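# Arrange four dominoes flat in one straight row

## Task

Put all four dominoes lying flat on the table in a single straight line, each almost touching its neighbour, with every piece joined the same way: either all end to end or all side by side.

## Robot and tools

Robot: two arms, left_arm and right_arm, each ending in a five-finger hand (left hand on left_arm, right hand on right_arm, mirror images). Base positions in the scene frame: left_arm (+0.031, +0.332, 0) m, right_arm (-0.024, -0.264, 0) m, both facing roughly +x. A camera stand sits behind the arms. Loose objects may occasionally get nudged by outside disturbances.

Scene frame: origin at table-top height, halfway between the nominal bases; +x out over the table, +y toward left_arm, +z up. Image left/right does not match arm names. Reported end_effector_position (m) and end_effector_quat_wxyz are in this frame and may be a few cm off.

Hand point: a point fixed to the palm, about 0.05 m in front of it and 0.15 m from the wrist face along the fingers. Its +z runs along straight fingers, +y out of the palm, +x across the palm away from the thumb on the right hand (toward the thumb on the left hand). Straight fingers extend 0.06-0.07 m past the point along +z, lying 0.06 m behind it along -y. A wrist bracket on the little-finger side can collide with things.

A row: 28 numbers, each in [-1, 1], always for both arms. Order: left_arm dx, dy, dz, rx, ry, rz; left hand little, ring, middle, index, thumb_bend, thumb_turn, force_limit, speed; then the same 14 for right_arm. The six pose numbers are offsets, not poses: measured from that arm's Hand target at the start of the action or move, along the Hand target's own axes. 1.0 = 0.6 m for dx/dy/dz and 180 degrees for rx/ry/rz (together one rotation vector). Every row in a list counts from that same start, not from the row before. All zeros re-requests the current Hand target. Hand numbers are absolute targets: fingers and thumb_bend +1 open/straight, -1 curled; thumb_turn +1 beside palm, -1 opposite fingers. force_limit maps -1..+1 to about 0..10 N (0..15 N for the two thumb motors); speed rises linearly to full at +0.48. There is no 'unchanged' value: to keep a hand as is, resend its last sent eight numbers (or, if nothing was sent yet, its hand_measured six plus hand_force_limit and hand_speed). With thumb turned in, the hand grips objects about 0.035-0.065 m thick. For gentle grips close with speed -0.94 or below. To grip harder, raise force_limit and send a more-closed target; to loosen, send a more-open target than hand_measured.

Tools:
- execute_actions(actions, cameras): actions is a list of actions; each action is up to 15 rows, one per 1/30 s step, the last row held for the rest. Empty actions returns state plus all camera images.
- move(target, speed, blend, blocking, cameras): target is one 28-number row or a list of up to 15 rows (all offsets from the same starting Hand targets). speed in m/s, 0.002 to 4.3, default 0.25 (turn rate twice that in rad/s), one value or one per target. blend in m rounds corners of a list; 0 stops at each. Paths are straight, end together, last at least 0.5 s and at most 10 s; they do not avoid obstacles or the other arm. Avoid routing close by an arm's own base. blocking=false returns after about 0.5 s while the move continues.
- wait(seconds 0-10, cameras): lets time pass, arms holding.
- stop(cameras): brakes a running move.
- zoom_image(camera, region [x0,y0,x1,y1] pixels, max 504x504): closer look at the latest image of cam_head_left, cam_head_right, cam_high, cam_low, cam_left_wrist or cam_right_wrist (all 896x504).
- show_instructions(): shows reference images.
- finished_scene(scene): ends the current scene; give its number. Irreversible.

Results: Hand target is the last commanded pose (after clipping) and is the base for the next offsets. The hand often rests 1-3 cm (up to 5 cm) short, mostly low, from friction and weight; this is not a contact sign. Resending, or sending the missing distance as an offset, closes the gap. Orientation commands are clipped to 40 degrees from the measured one per step. hand_measured, hand_stopped_by (moving, target, force, stalled, fault) and hand_load_n follow the six motor order; a dropped object shows as load near 0. Joint torques include gravity and have offsets. The move: line reports done, off_target, moving, held or fault, plus limits (paced = clipped, held = steps withheld).

Cautions: faster moves hit harder, and targets deeper past a contact press harder; to relieve a push, command back past the hand point. Never let a domino fall off the table or leave one off it. Avoid drops, releasing moving pieces, slams and hard hits, excess finger force, and any contact between the two arms or one hand gripping the other. Holding loads, stretching out or pushing against unreachable poses heats motors; a MOTOR HOT line warns, and at 100 °C the arm drops and faults for 30-60 s. The arrangement must stay correct after the robot lets go.

Each tool is called after ">>>" by a JSON object that holds its "api" and its "payload", one argument or row to a line.

Reference images:

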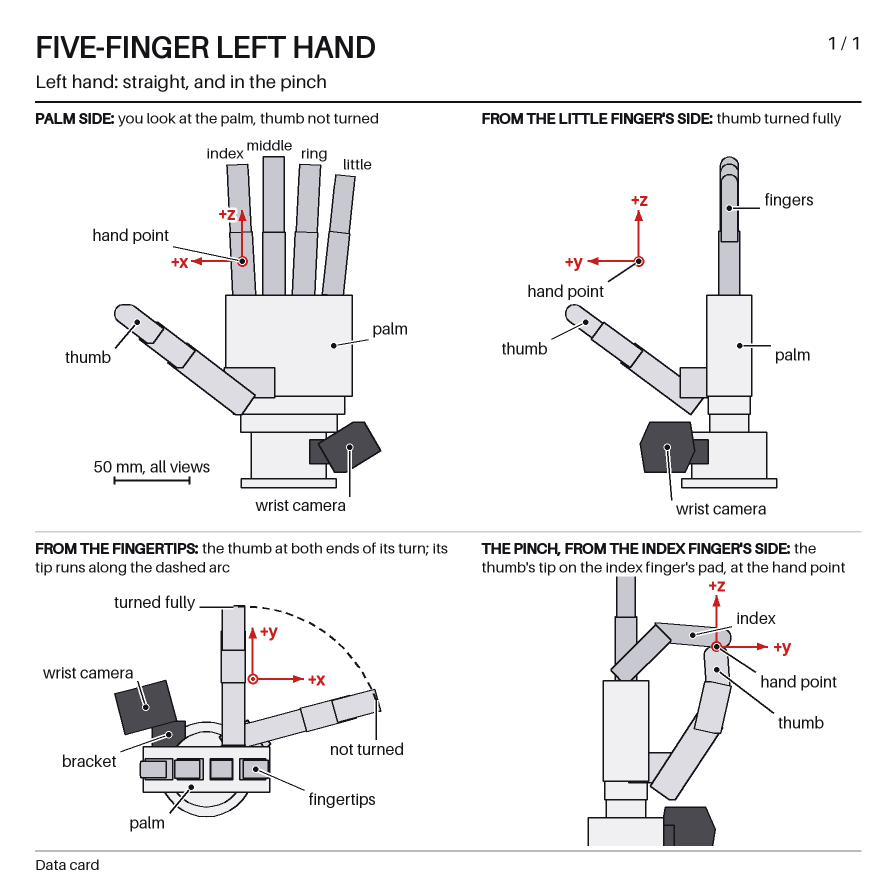

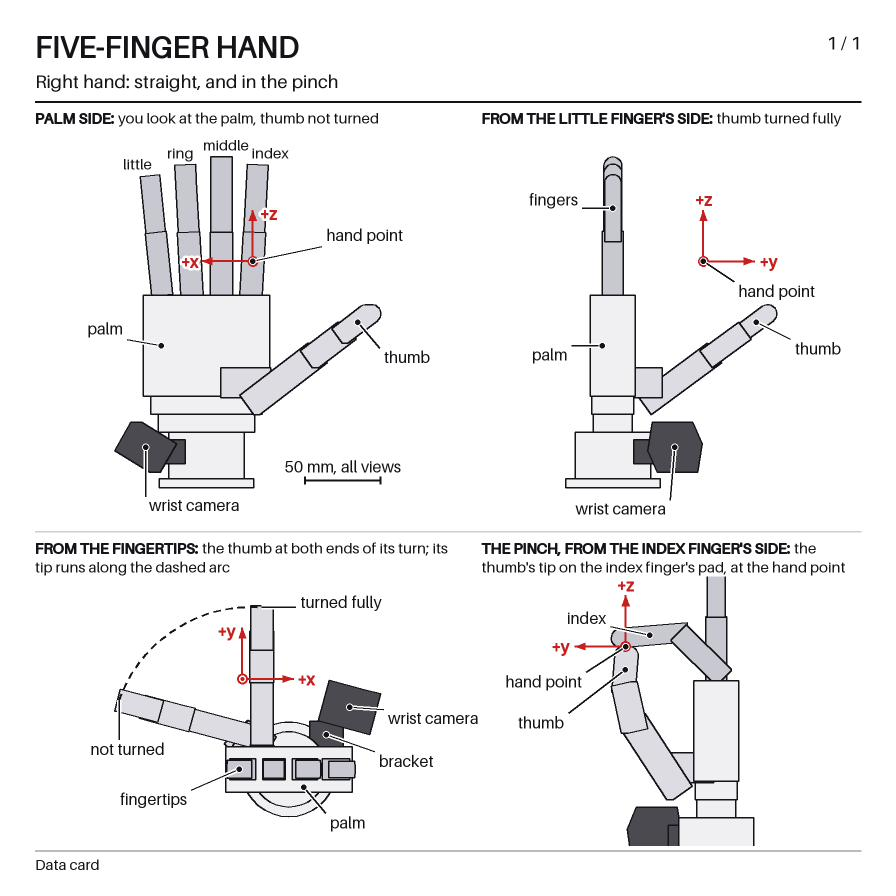

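## Session

>>> {"api": "execute_actions", "payload": {
  "actions": []
}}

>>> {"api": "zoom_image", "payload": {
  "camera": "cam_head_left",
  "region": [330, 240, 530, 440]
}}

Scene clock: 0.00 s.
left_arm: end_effector_position=(+0.2983, +0.1476, +0.2191) hand_measured=(+1.000, +1.000, +1.000, +1.000, +1.000, +1.000) hand_load_n=(+0.0, +0.0, +0.0, +0.5, +0.0, +0.0) hand_stopped_by=(target, target, target, target, target, target) hand_force_limit=0.00 hand_speed=-0.80 end_effector_quat_wxyz=(+0.037, -0.367, +0.928, +0.044) | right_arm: end_effector_position=(+0.5196, -0.2759, +0.2029) hand_measured=(+1.000, +1.000, +1.000, +1.000, +1.000, +1.000) hand_load_n=(+0.0, +0.0, +0.0, +0.0, +0.0, +0.0) hand_stopped_by=(target, target, target, target, target, target) hand_force_limit=0.00 hand_speed=-0.80 end_effector_quat_wxyz=(-0.285, +0.942, +0.166, +0.065)
Joint positions: left_arm=[-0.613 1.383 1.306 -1.527 -0.11 0.203] | right_arm=[-0.124 1.792 1.768 -1.59 -0.591 -2.049]
Joint velocities: within noise
Joint torques (N m): no reading
Heat: left arm: hottest shoulder 21 °C; right arm: hottest elbow 24 °C.
Hand target: left_arm +0.3030, +0.1442, +0.2238; +0.041, -0.367, +0.928, +0.037 | right_arm +0.5262, -0.2766, +0.2138; -0.281, +0.941, +0.170, +0.078

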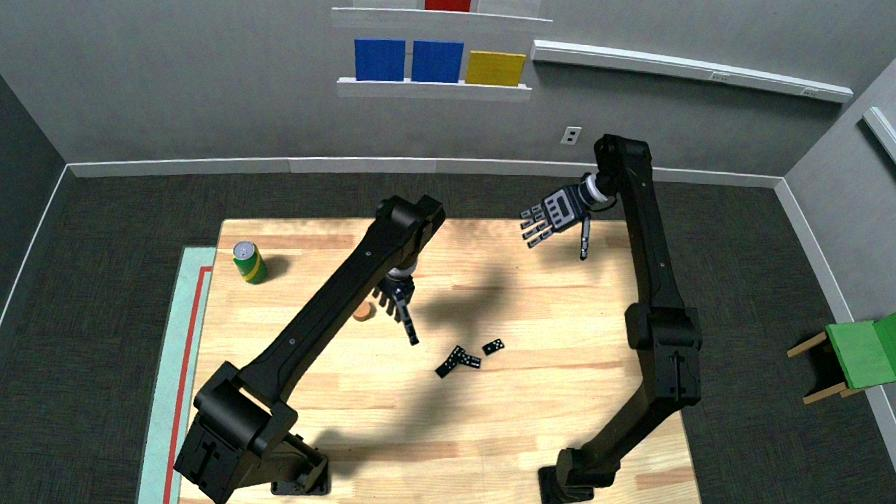

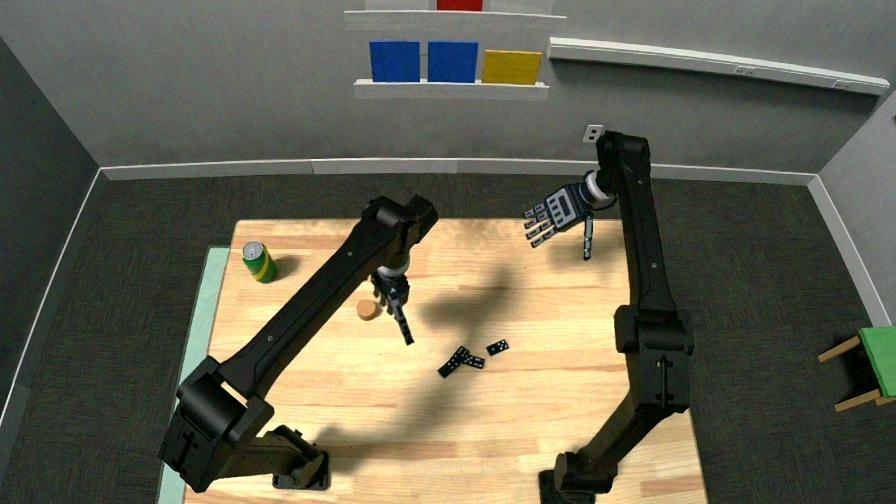

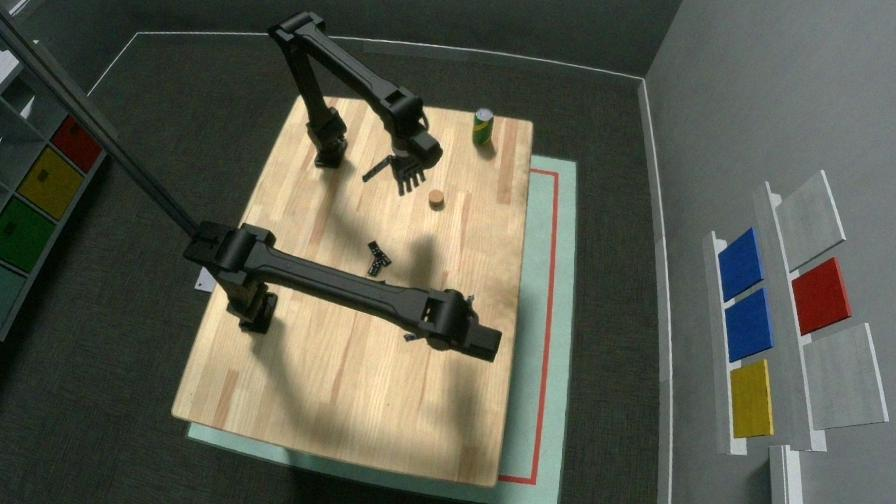

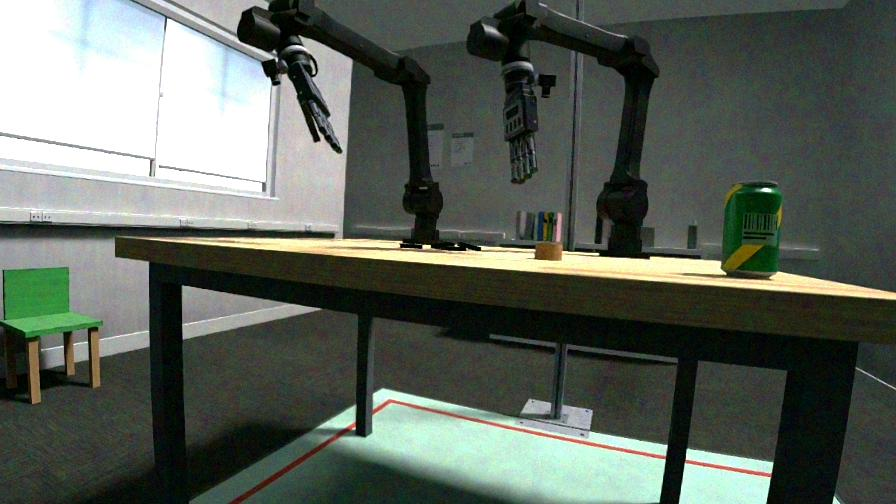

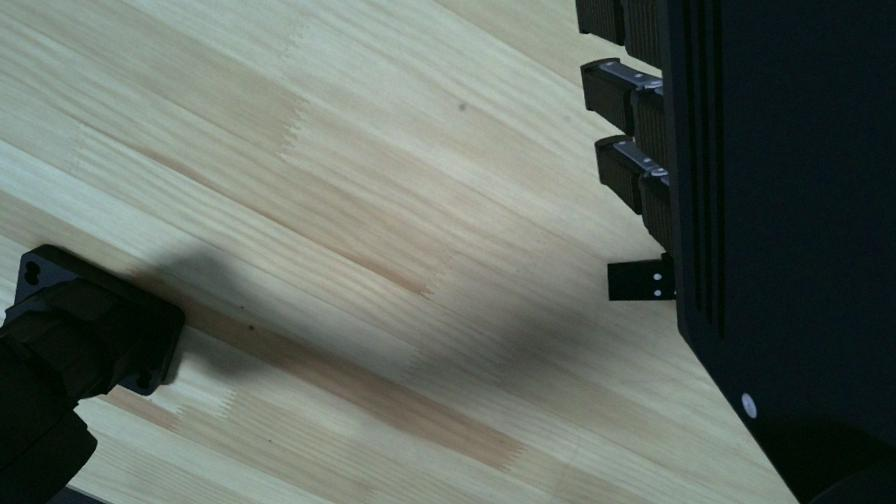

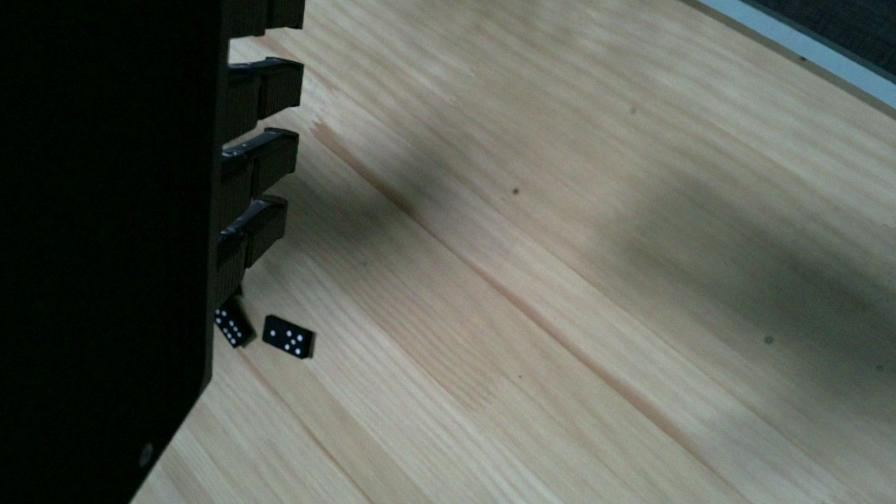

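Scaled by 2.520 from the camera's 896x504 image, which has a finer 1280x720 frame.

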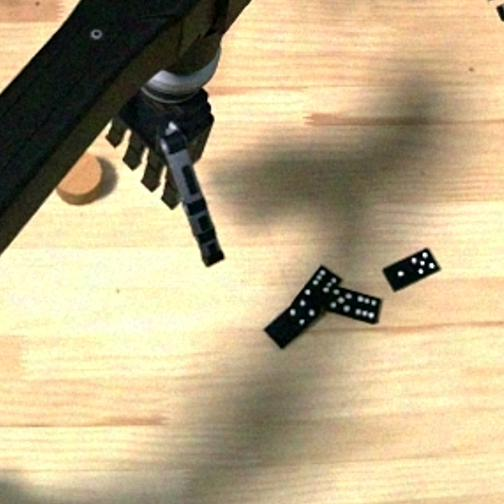

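>>> {"api": "zoom_image", "payload": {
  "camera": "cam_head_left",
  "region": [430, 325, 510, 385]
}}

>>> {"api": "zoom_image", "payload": {
  "camera": "cam_low",
  "region": [380, 225, 500, 265]
}}

Scaled by 6.300 from the camera's 896x504 image, which has a finer 1280x720 frame.

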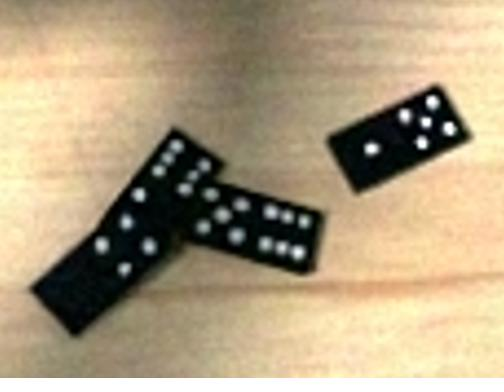

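Scaled by 4.200 from the camera's 896x504 image, which has a finer 1280x720 frame.

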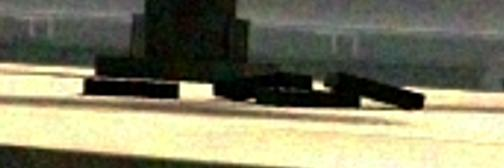

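>>> {"api": "move", "payload": {
  "target": [
    [0.1077,-0.1067,0.1085,-0.023,0.087,0.440,1,1,1,1,1,1,0,-0.8,0,0,0,0,0,0,1,1,1,1,1,1,0,-0.8]
  ],
  "speed": 0.3,
  "cameras": ["cam_head_left","cam_left_wrist"]
}}

>>> {"api": "zoom_image", "payload": {
  "camera": "cam_head_left",
  "region": [410, 300, 530, 400]
}}

Scene clock: 47.90 s.
left_arm: end_effector_position=(+0.2984, +0.0712, +0.1465) hand_measured=(+1.000, +1.000, +1.000, +1.000, +1.000, +1.000) hand_load_n=(+0.0, +0.0, +0.0, +0.0, +0.0, +0.0) hand_stopped_by=(target, target, target, target, target, target) hand_force_limit=0.00 hand_speed=-0.80 end_effector_quat_wxyz=(-0.123, +0.293, +0.947, +0.042) | right_arm: end_effector_position=(+0.5196, -0.2759, +0.2029) hand_measured=(+1.000, +1.000, +1.000, +1.000, +1.000, +1.000) hand_load_n=(+0.0, +0.0, +0.0, +0.0, +0.0, +0.0) hand_stopped_by=(target, target, target, target, target, target) hand_force_limit=0.00 hand_speed=-0.80 end_effector_quat_wxyz=(-0.285, +0.942, +0.166, +0.065)
Joint positions: left_arm=[-0.874 1.642 1.36 -1.542 0.062 1.305] | right_arm=[-0.124 1.792 1.768 -1.59 -0.591 -2.049]
Joint torques (N m): left_arm=[-2.73 -14.62 9.42 -1.76 0.14 0.22] | right_arm=[0.26 -15.62 8.65 -0.05 -0.46 -0.07]
Heat: left arm: hottest elbow 24 °C; right arm: hottest elbow 28 °C.
Hand target: left_arm +0.3033, +0.0603, +0.1500; -0.121, +0.304, +0.944, +0.039 | right_arm +0.5262, -0.2766, +0.2138; -0.281, +0.941, +0.170, +0.078
Off the commanded pose: left_arm 0.012 m, 1 deg | right_arm 0.013 m, 2 deg.
move: off_target (left_arm, right_arm)
Images, in order (width x height): cam_head_left 896x504, cam_left_wrist 896x504.

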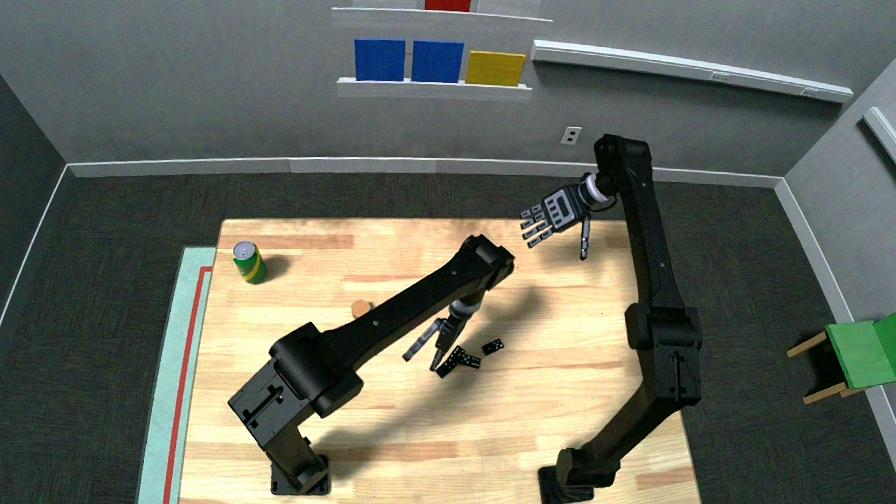

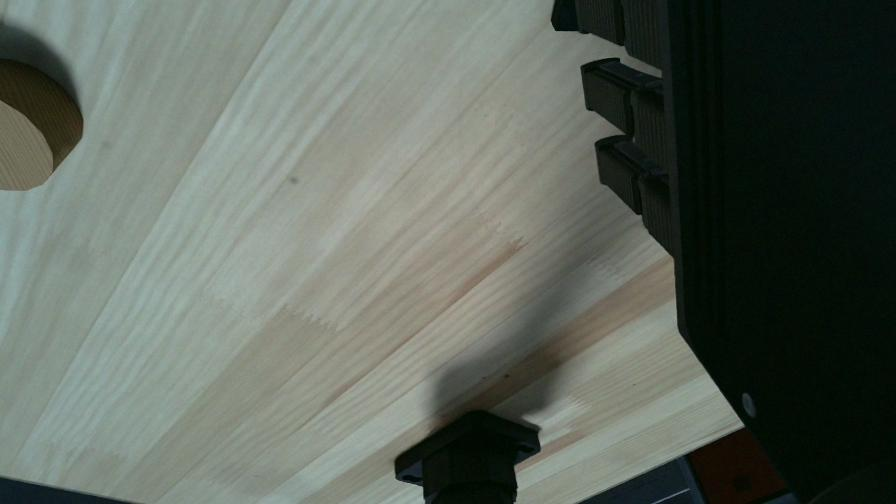

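Scaled by 4.200 from the camera's 896x504 image, which has a finer 1280x720 frame.

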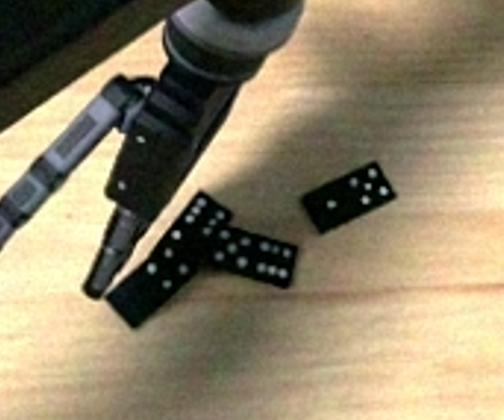

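>>> {"api": "move", "payload": {
  "target": [
    [-0.0129,-0.0009,0.0742,0,0,0,1,1,1,1,1,1,0,-0.8,0,0,0,0,0,0,1,1,1,1,1,1,0,-0.8]
  ],
  "speed": 0.15,
  "cameras": ["cam_head_left","cam_left_wrist"]
}}

>>> {"api": "zoom_image", "payload": {
  "camera": "cam_head_left",
  "region": [410, 300, 530, 400]
}}

Scene clock: 56.97 s.
left_arm: end_effector_position=(+0.3007, +0.0672, +0.1114) hand_measured=(+1.000, +1.000, +1.000, +1.000, +1.000, +1.000) hand_load_n=(+0.0, +0.0, +0.0, +0.0, +0.0, +0.0) hand_stopped_by=(target, target, target, target, target, target) hand_force_limit=0.00 hand_speed=-0.80 end_effector_quat_wxyz=(-0.119, +0.295, +0.947, +0.039) | right_arm: end_effector_position=(+0.5196, -0.2759, +0.2029) hand_measured=(+1.000, +1.000, +1.000, +1.000, +1.000, +1.000) hand_load_n=(+0.0, -0.5, +0.0, +0.0, +0.0, +0.0) hand_stopped_by=(target, target, target, target, target, target) hand_force_limit=0.00 hand_speed=-0.80 end_effector_quat_wxyz=(-0.285, +0.942, +0.166, +0.065)
Joint positions: left_arm=[-0.876 1.675 1.309 -1.448 0.063 1.306] | right_arm=[-0.124 1.792 1.768 -1.59 -0.591 -2.049]
Joint torques (N m): left_arm=[-2.43 -15.27 6.54 -0.62 0.15 0.12] | right_arm=[0.26 -15.44 8.62 0.01 -0.47 -0.08]
Heat: left arm: hottest elbow 24 °C; right arm: hottest elbow 29 °C.
Hand target: left_arm +0.2998, +0.0621, +0.1049; -0.121, +0.304, +0.944, +0.039 | right_arm +0.5262, -0.2766, +0.2138; -0.281, +0.941, +0.170, +0.078
Off the commanded pose: left_arm 0.008 m, 1 deg | right_arm 0.013 m, 2 deg.
move: off_target (right_arm)
Images, in order (width x height): cam_head_left 896x504, cam_left_wrist 896x504.

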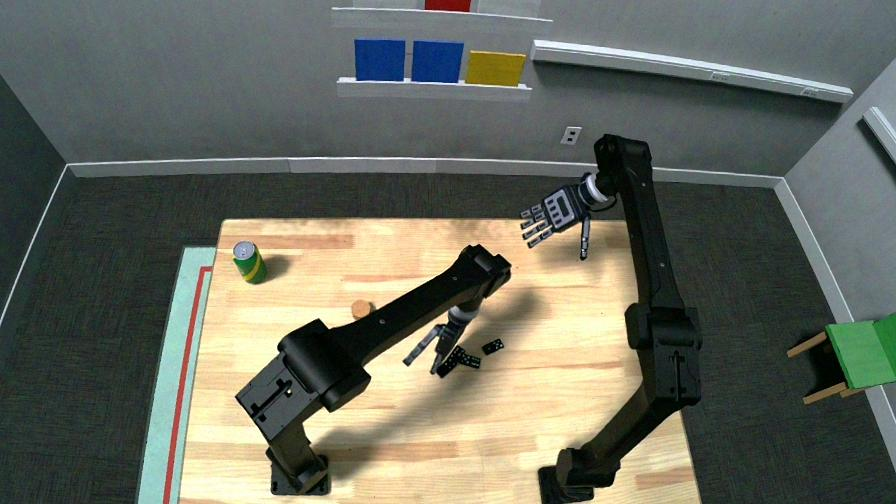

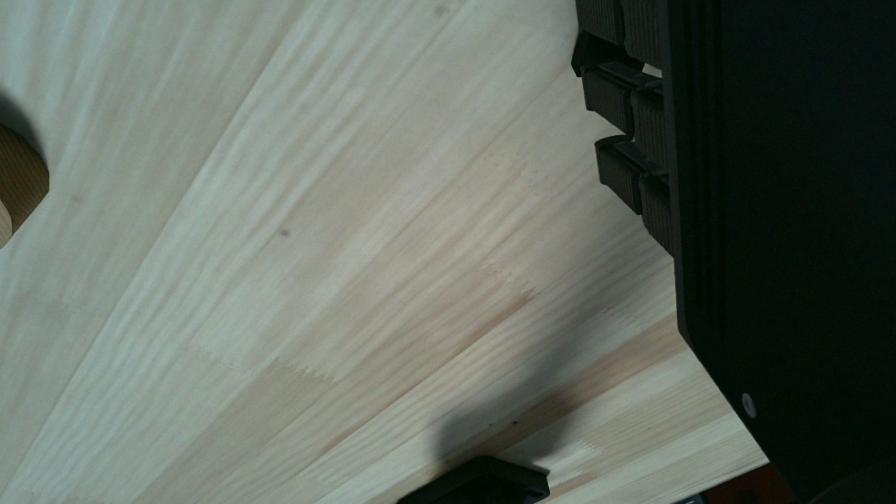

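Scaled by 4.200 from the camera's 896x504 image, which has a finer 1280x720 frame.

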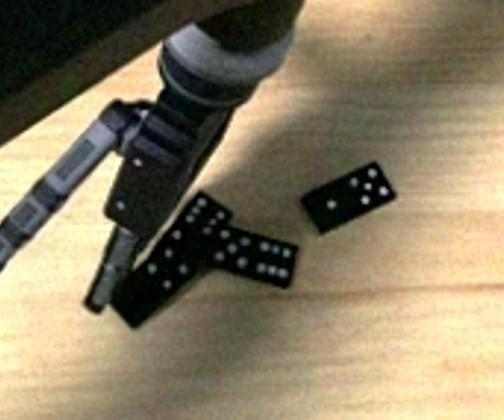

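>>> {"api": "move", "payload": {
  "target": [
    [-0.0025,-0.0233,0.0097,0,0,0,1,1,1,1,1,1,0,-0.8,0,0,0,0,0,0,1,1,1,1,1,1,0,-0.8]
  ],
  "speed": 0.15,
  "cameras": ["cam_head_left","cam_left_wrist"]
}}

>>> {"api": "zoom_image", "payload": {
  "camera": "cam_head_left",
  "region": [410, 300, 530, 400]
}}

Scene clock: 65.83 s.
left_arm: end_effector_position=(+0.2936, +0.0562, +0.1062) hand_measured=(+1.000, +1.000, +1.000, +1.000, +1.000, +1.000) hand_load_n=(+0.0, -0.5, +0.0, +0.0, +0.0, +0.0) hand_stopped_by=(target, target, target, target, target, target) hand_force_limit=0.00 hand_speed=-0.80 end_effector_quat_wxyz=(-0.118, +0.306, +0.944, +0.037) | right_arm: end_effector_position=(+0.5196, -0.2759, +0.2029) hand_measured=(+1.000, +1.000, +1.000, +1.000, +1.000, +1.000) hand_load_n=(+0.0, +0.0, +0.0, +0.0, +0.0, +0.0) hand_stopped_by=(target, target, target, target, target, target) hand_force_limit=0.00 hand_speed=-0.80 end_effector_quat_wxyz=(-0.285, +0.942, +0.166, +0.065)
Joint positions: left_arm=[-0.904 1.685 1.309 -1.434 0.07 1.302] | right_arm=[-0.124 1.792 1.768 -1.59 -0.591 -2.049]
Joint torques (N m): left_arm=[-2.55 -15.21 6.82 -0.66 0.16 -0.1] | right_arm=[-0.03 -15.21 8.59 -0.01 -0.46 -0.08]
Heat: left arm: hottest elbow 23 °C; right arm: hottest elbow 29 °C.
Hand target: left_arm +0.2917, +0.0508, +0.0989; -0.121, +0.304, +0.944, +0.039 | right_arm +0.5262, -0.2766, +0.2138; -0.281, +0.941, +0.170, +0.078
Off the commanded pose: left_arm 0.009 m, 0 deg | right_arm 0.013 m, 2 deg.
move: off_target (right_arm)
Images, in order (width x height): cam_head_left 896x504, cam_left_wrist 896x504.

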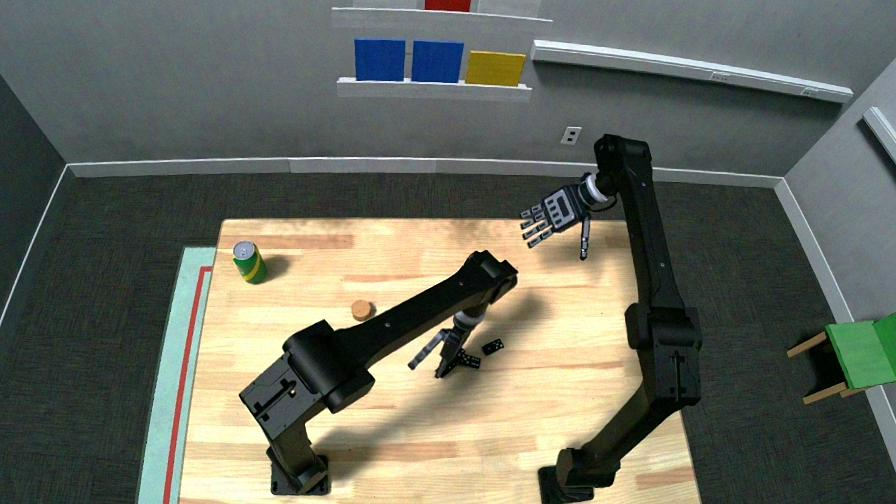

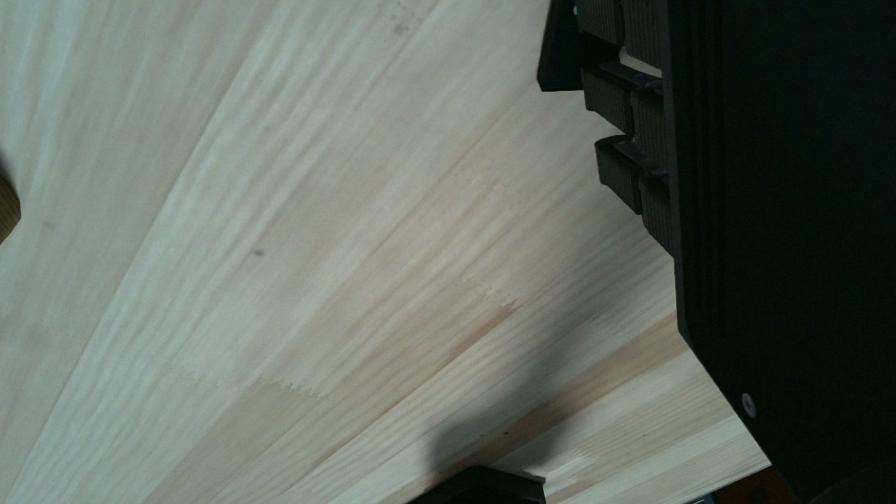

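Scaled by 4.200 from the camera's 896x504 image, which has a finer 1280x720 frame.

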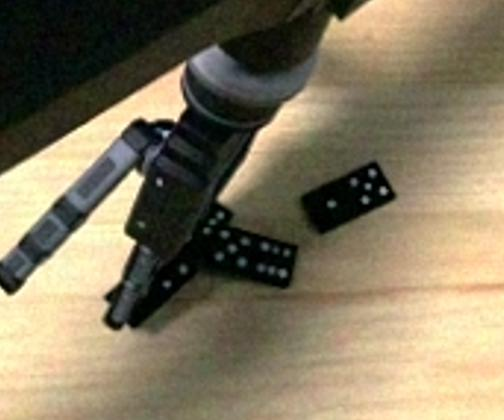

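>>> {"api": "move", "payload": {
  "target": [
    [-0.0024,-0.0033,0.0355,0,0,0,1,1,1,1,1,1,0,-0.8,0,0,0,0,0,0,1,1,1,1,1,1,0,-0.8],
    [0.0299,-0.0033,0.0439,0,0,0,1,1,1,1,1,1,0,-0.8,0,0,0,0,0,0,1,1,1,1,1,1,0,-0.8],
    [0.0299,0.0567,0.0439,0,0,0,1,1,1,1,1,1,0,-0.8,0,0,0,0,0,0,1,1,1,1,1,1,0,-0.8]
  ],
  "speed": 0.06,
  "cameras": ["cam_head_left","cam_left_wrist","cam_low"]
}}

>>> {"api": "zoom_image", "payload": {
  "camera": "cam_head_left",
  "region": [410, 300, 530, 400]
}}

>>> {"api": "zoom_image", "payload": {
  "camera": "cam_low",
  "region": [380, 225, 500, 265]
}}

Scene clock: 76.20 s.
left_arm: end_effector_position=(+0.2884, +0.0822, +0.0899) hand_measured=(+1.000, +1.000, +1.000, +1.000, +1.000, +1.000) hand_load_n=(+0.0, +0.5, -0.5, +0.0, +0.0, +0.0) hand_stopped_by=(target, target, target, target, target, target) hand_force_limit=0.00 hand_speed=-0.80 end_effector_quat_wxyz=(-0.113, +0.307, +0.945, +0.029) | right_arm: end_effector_position=(+0.5196, -0.2759, +0.2029) hand_measured=(+1.000, +1.000, +1.000, +1.000, +1.000, +1.000) hand_load_n=(+0.0, +0.0, +0.0, +0.0, +0.0, +0.0) hand_stopped_by=(target, target, target, target, target, target) hand_force_limit=0.00 hand_speed=-0.80 end_effector_quat_wxyz=(-0.285, +0.942, +0.166, +0.065)
Joint positions: left_arm=[-0.874 1.632 1.201 -1.363 0.071 1.334] | right_arm=[-0.124 1.792 1.768 -1.59 -0.591 -2.049]
Joint torques (N m): left_arm=[0.21 -13.86 5.01 -0.58 -0.53 0.14] | right_arm=[0.09 -15.62 8.62 -0.06 -0.46 -0.09]
Heat: left arm: hottest elbow 23 °C; right arm: hottest elbow 29 °C.
Hand target: left_arm +0.2921, +0.0925, +0.0780; -0.121, +0.304, +0.944, +0.039 | right_arm +0.5262, -0.2766, +0.2138; -0.281, +0.941, +0.170, +0.078
Off the commanded pose: left_arm 0.016 m, 2 deg | right_arm 0.013 m, 2 deg.
move: off_target (left_arm, right_arm)
Images, in order (width x height): cam_head_left 896x504, cam_low 896x504, cam_left_wrist 896x504.

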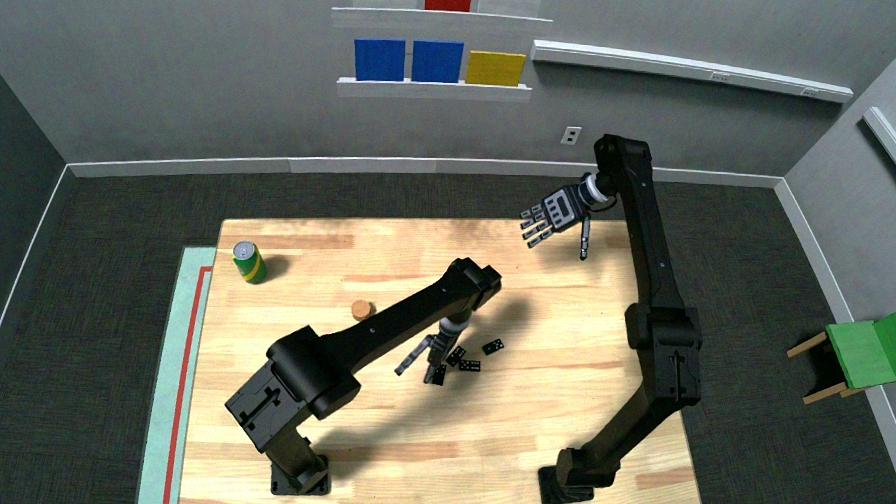

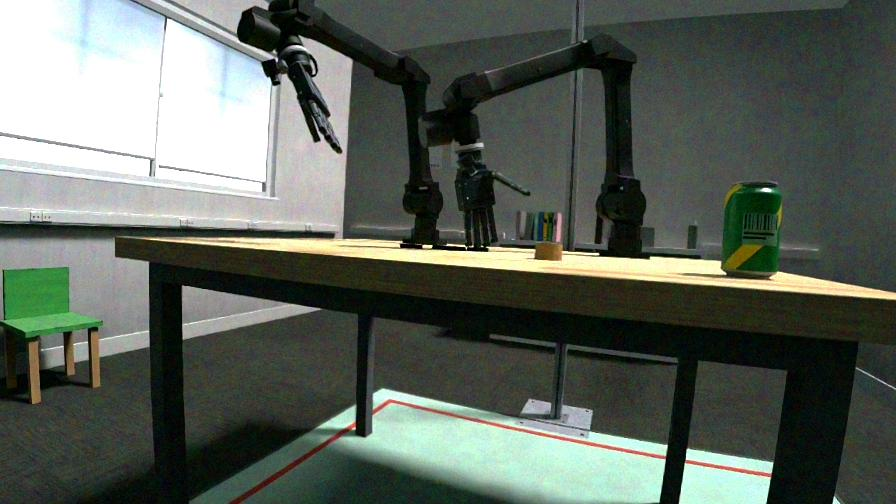

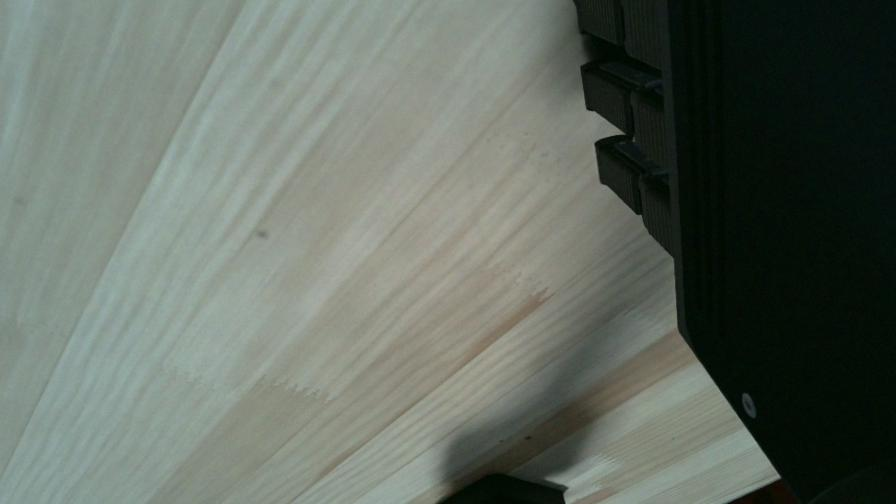

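Scaled by 4.200 from the camera's 896x504 image, which has a finer 1280x720 frame.

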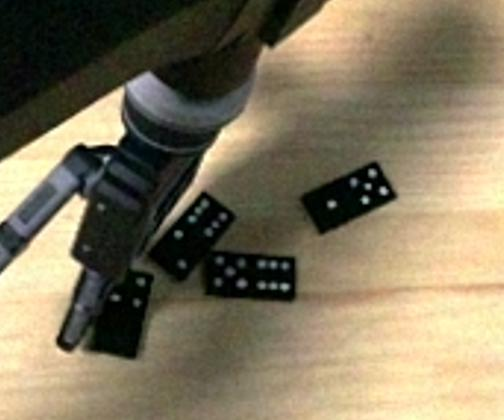

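Scaled by 4.200 from the camera's 896x504 image, which has a finer 1280x720 frame.

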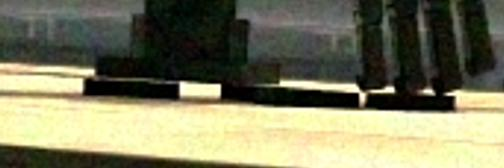

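>>> {"api": "move", "payload": {
  "target": [
    [0.0168,-0.0175,-0.0852,0,0,0,1,1,1,1,1,1,0,-0.8,0,0,0,0,0,0,1,1,1,1,1,1,0,-0.8],
    [0.0595,-0.0615,-0.0740,0.0238,0,-0.0914,1,0.8,1,1,1,1,0,-0.3,0,0,0,0,0,0,1,1,1,1,1,1,0,-0.8]
  ],
  "speed": [0.12,0.2],
  "cameras": ["cam_head_left","cam_left_wrist"]
}}

>>> {"api": "zoom_image", "payload": {
  "camera": "cam_head_left",
  "region": [410, 300, 530, 400]
}}

Scene clock: 105.70 s.
left_arm: end_effector_position=(+0.2541, +0.0800, +0.1280) hand_measured=(+1.000, +0.800, +1.000, +1.000, +1.000, +1.000) hand_load_n=(+0.0, +0.0, +0.0, +0.0, -0.5, +0.0) hand_stopped_by=(target, target, target, target, target, target) hand_force_limit=0.00 hand_speed=-0.30 end_effector_quat_wxyz=(-0.133, +0.162, +0.978, +0.026) | right_arm: end_effector_position=(+0.5196, -0.2759, +0.2029) hand_measured=(+1.000, +1.000, +1.000, +1.000, +1.000, +1.000) hand_load_n=(+0.0, +0.0, +0.0, +0.0, +0.0, -0.5) hand_stopped_by=(target, target, target, target, target, target) hand_force_limit=0.00 hand_speed=-0.80 end_effector_quat_wxyz=(-0.285, +0.942, +0.166, +0.065)
Joint positions: left_arm=[-0.876 1.588 1.241 -1.461 0.133 1.039] | right_arm=[-0.124 1.792 1.768 -1.59 -0.591 -2.049]
Joint torques (N m): left_arm=[-2.67 -16.5 6.48 -0.61 0.2 -0.1] | right_arm=[0.15 -15.62 8.64 -0.08 -0.48 -0.07]
Heat: left arm: hottest shoulder 22 °C; right arm: hottest elbow 30 °C.
Hand target: left_arm +0.2515, +0.0761, +0.1300; -0.125, +0.161, +0.979, +0.021 | right_arm +0.5262, -0.2766, +0.2138; -0.281, +0.941, +0.170, +0.078
Off the commanded pose: left_arm 0.005 m, 1 deg | right_arm 0.013 m, 2 deg.
move: off_target (right_arm)
Images, in order (width x height): cam_head_left 896x504, cam_left_wrist 896x504.

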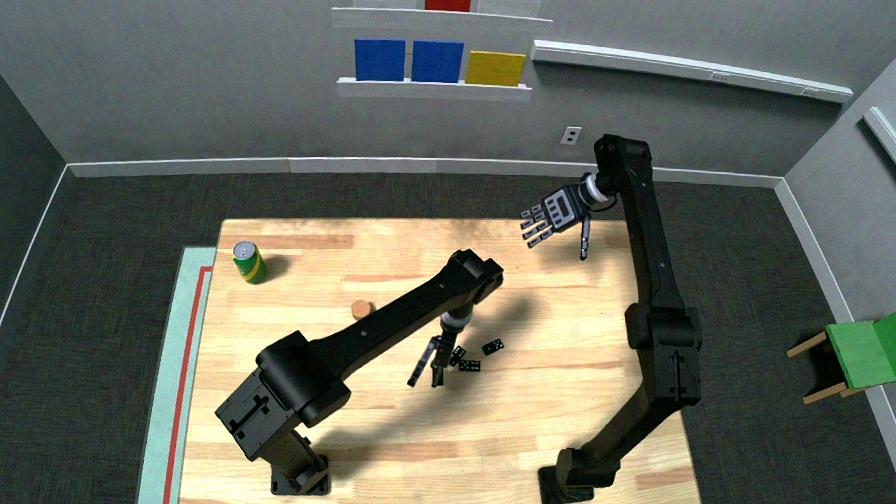

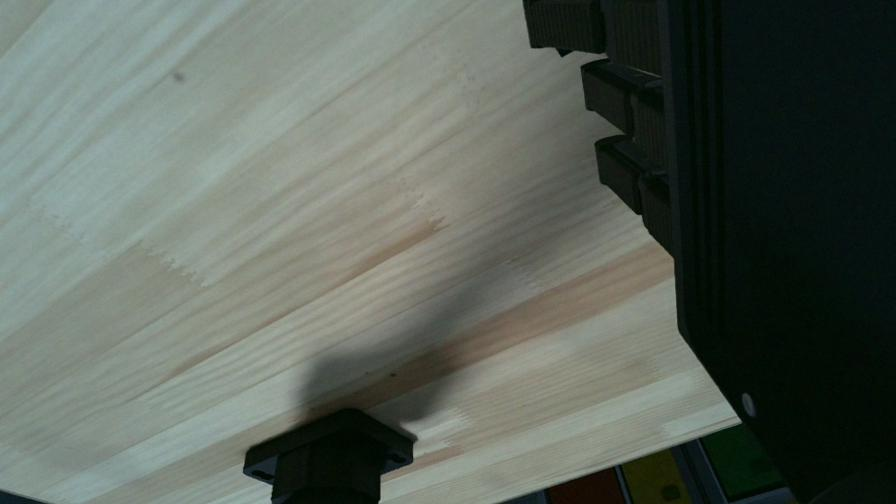

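Scaled by 4.200 from the camera's 896x504 image, which has a finer 1280x720 frame.

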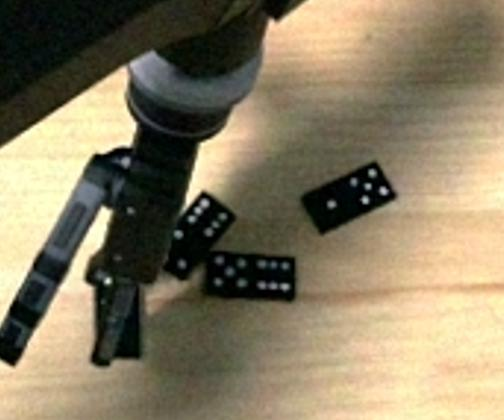

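>>> {"api": "move", "payload": {
  "target": [
    [-0.0147,-0.0083,0.0565,0,0,0,1,0.8,1,1,1,1,0,-0.3,0,0,0,0,0,0,1,1,1,1,1,1,0,-0.8]
  ],
  "speed": 0.15,
  "cameras": ["cam_head_left","cam_left_wrist"]
}}

>>> {"api": "zoom_image", "payload": {
  "camera": "cam_head_left",
  "region": [410, 330, 482, 390]
}}

>>> {"api": "zoom_image", "payload": {
  "camera": "cam_left_wrist",
  "region": [440, 0, 692, 200]
}}

Scene clock: 113.83 s.
left_arm: end_effector_position=(+0.2532, +0.0756, +0.1018) hand_measured=(+1.000, +0.800, +1.000, +1.000, +1.000, +1.000) hand_load_n=(+0.0, +0.0, +0.0, +0.0, +0.0, +0.0) hand_stopped_by=(target, target, target, target, target, target) hand_force_limit=0.00 hand_speed=-0.30 end_effector_quat_wxyz=(-0.122, +0.162, +0.979, +0.018) | right_arm: end_effector_position=(+0.5196, -0.2759, +0.2029) hand_measured=(+1.000, +1.000, +1.000, +1.000, +1.000, +1.000) hand_load_n=(-0.5, +0.0, +0.0, +0.0, +0.0, +0.0) hand_stopped_by=(target, target, target, target, target, target) hand_force_limit=0.00 hand_speed=-0.80 end_effector_quat_wxyz=(-0.285, +0.942, +0.166, +0.065)
Joint positions: left_arm=[-0.884 1.6 1.191 -1.37 0.134 1.03] | right_arm=[-0.124 1.792 1.768 -1.59 -0.591 -2.049]
Joint torques (N m): left_arm=[-2.73 -13.57 6.38 -0.7 0.2 -0.13] | right_arm=[0.26 -15.5 8.58 -0.08 -0.46 -0.07]
Heat: left arm: hottest shoulder 22 °C; right arm: hottest elbow 30 °C.
Hand target: left_arm +0.2499, +0.0713, +0.0949; -0.126, +0.161, +0.979, +0.021 | right_arm +0.5262, -0.2766, +0.2138; -0.281, +0.941, +0.170, +0.078
Off the commanded pose: left_arm 0.009 m, 1 deg | right_arm 0.013 m, 2 deg.
move: off_target (right_arm)
Images, in order (width x height): cam_head_left 896x504, cam_left_wrist 896x504.

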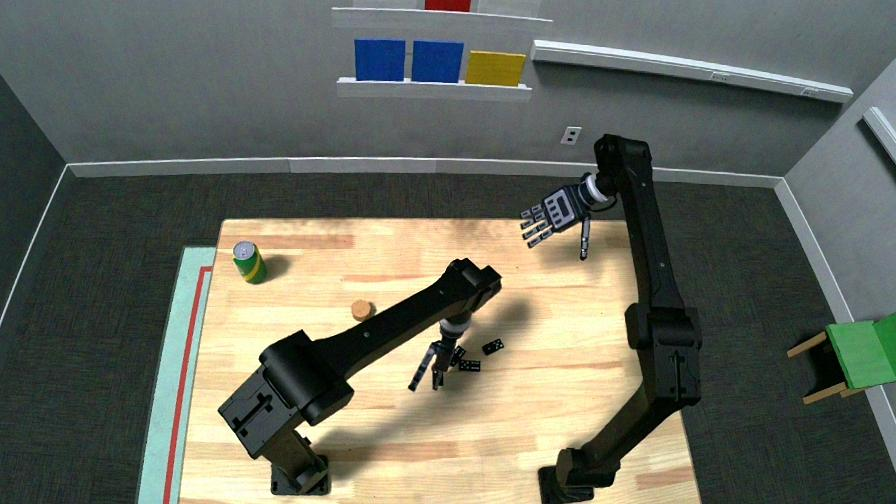

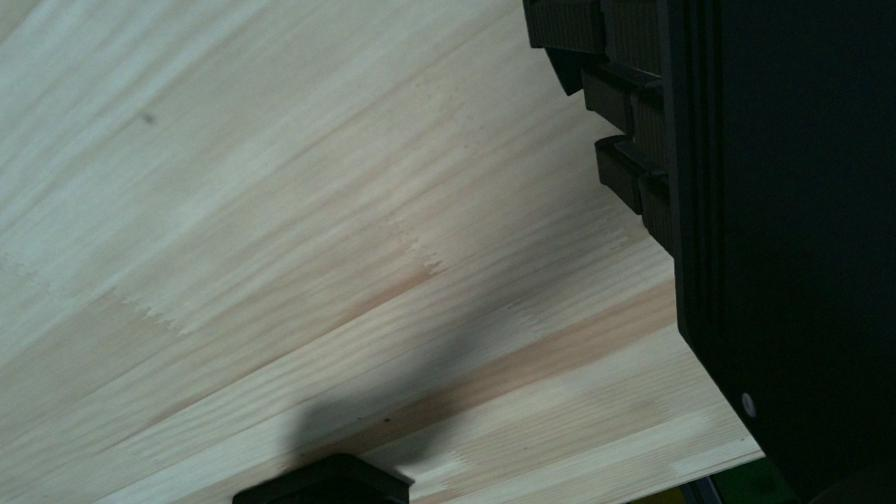

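Scaled by 7.000 from the camera's 896x504 image, which has a finer 1280x720 frame.

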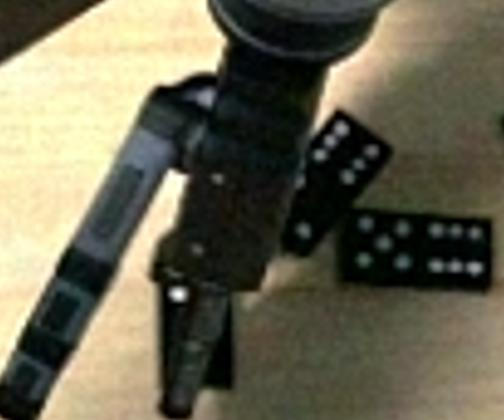

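Scaled by 2.000 from the camera's 896x504 image, which has a finer 1280x720 frame.

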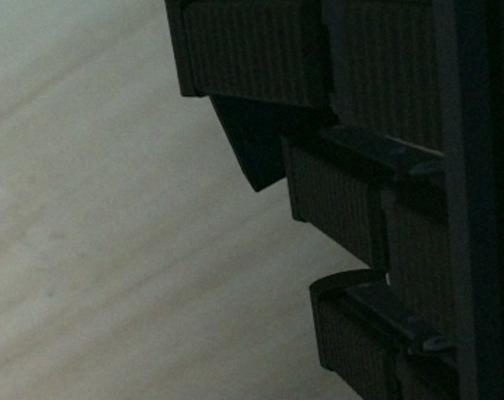

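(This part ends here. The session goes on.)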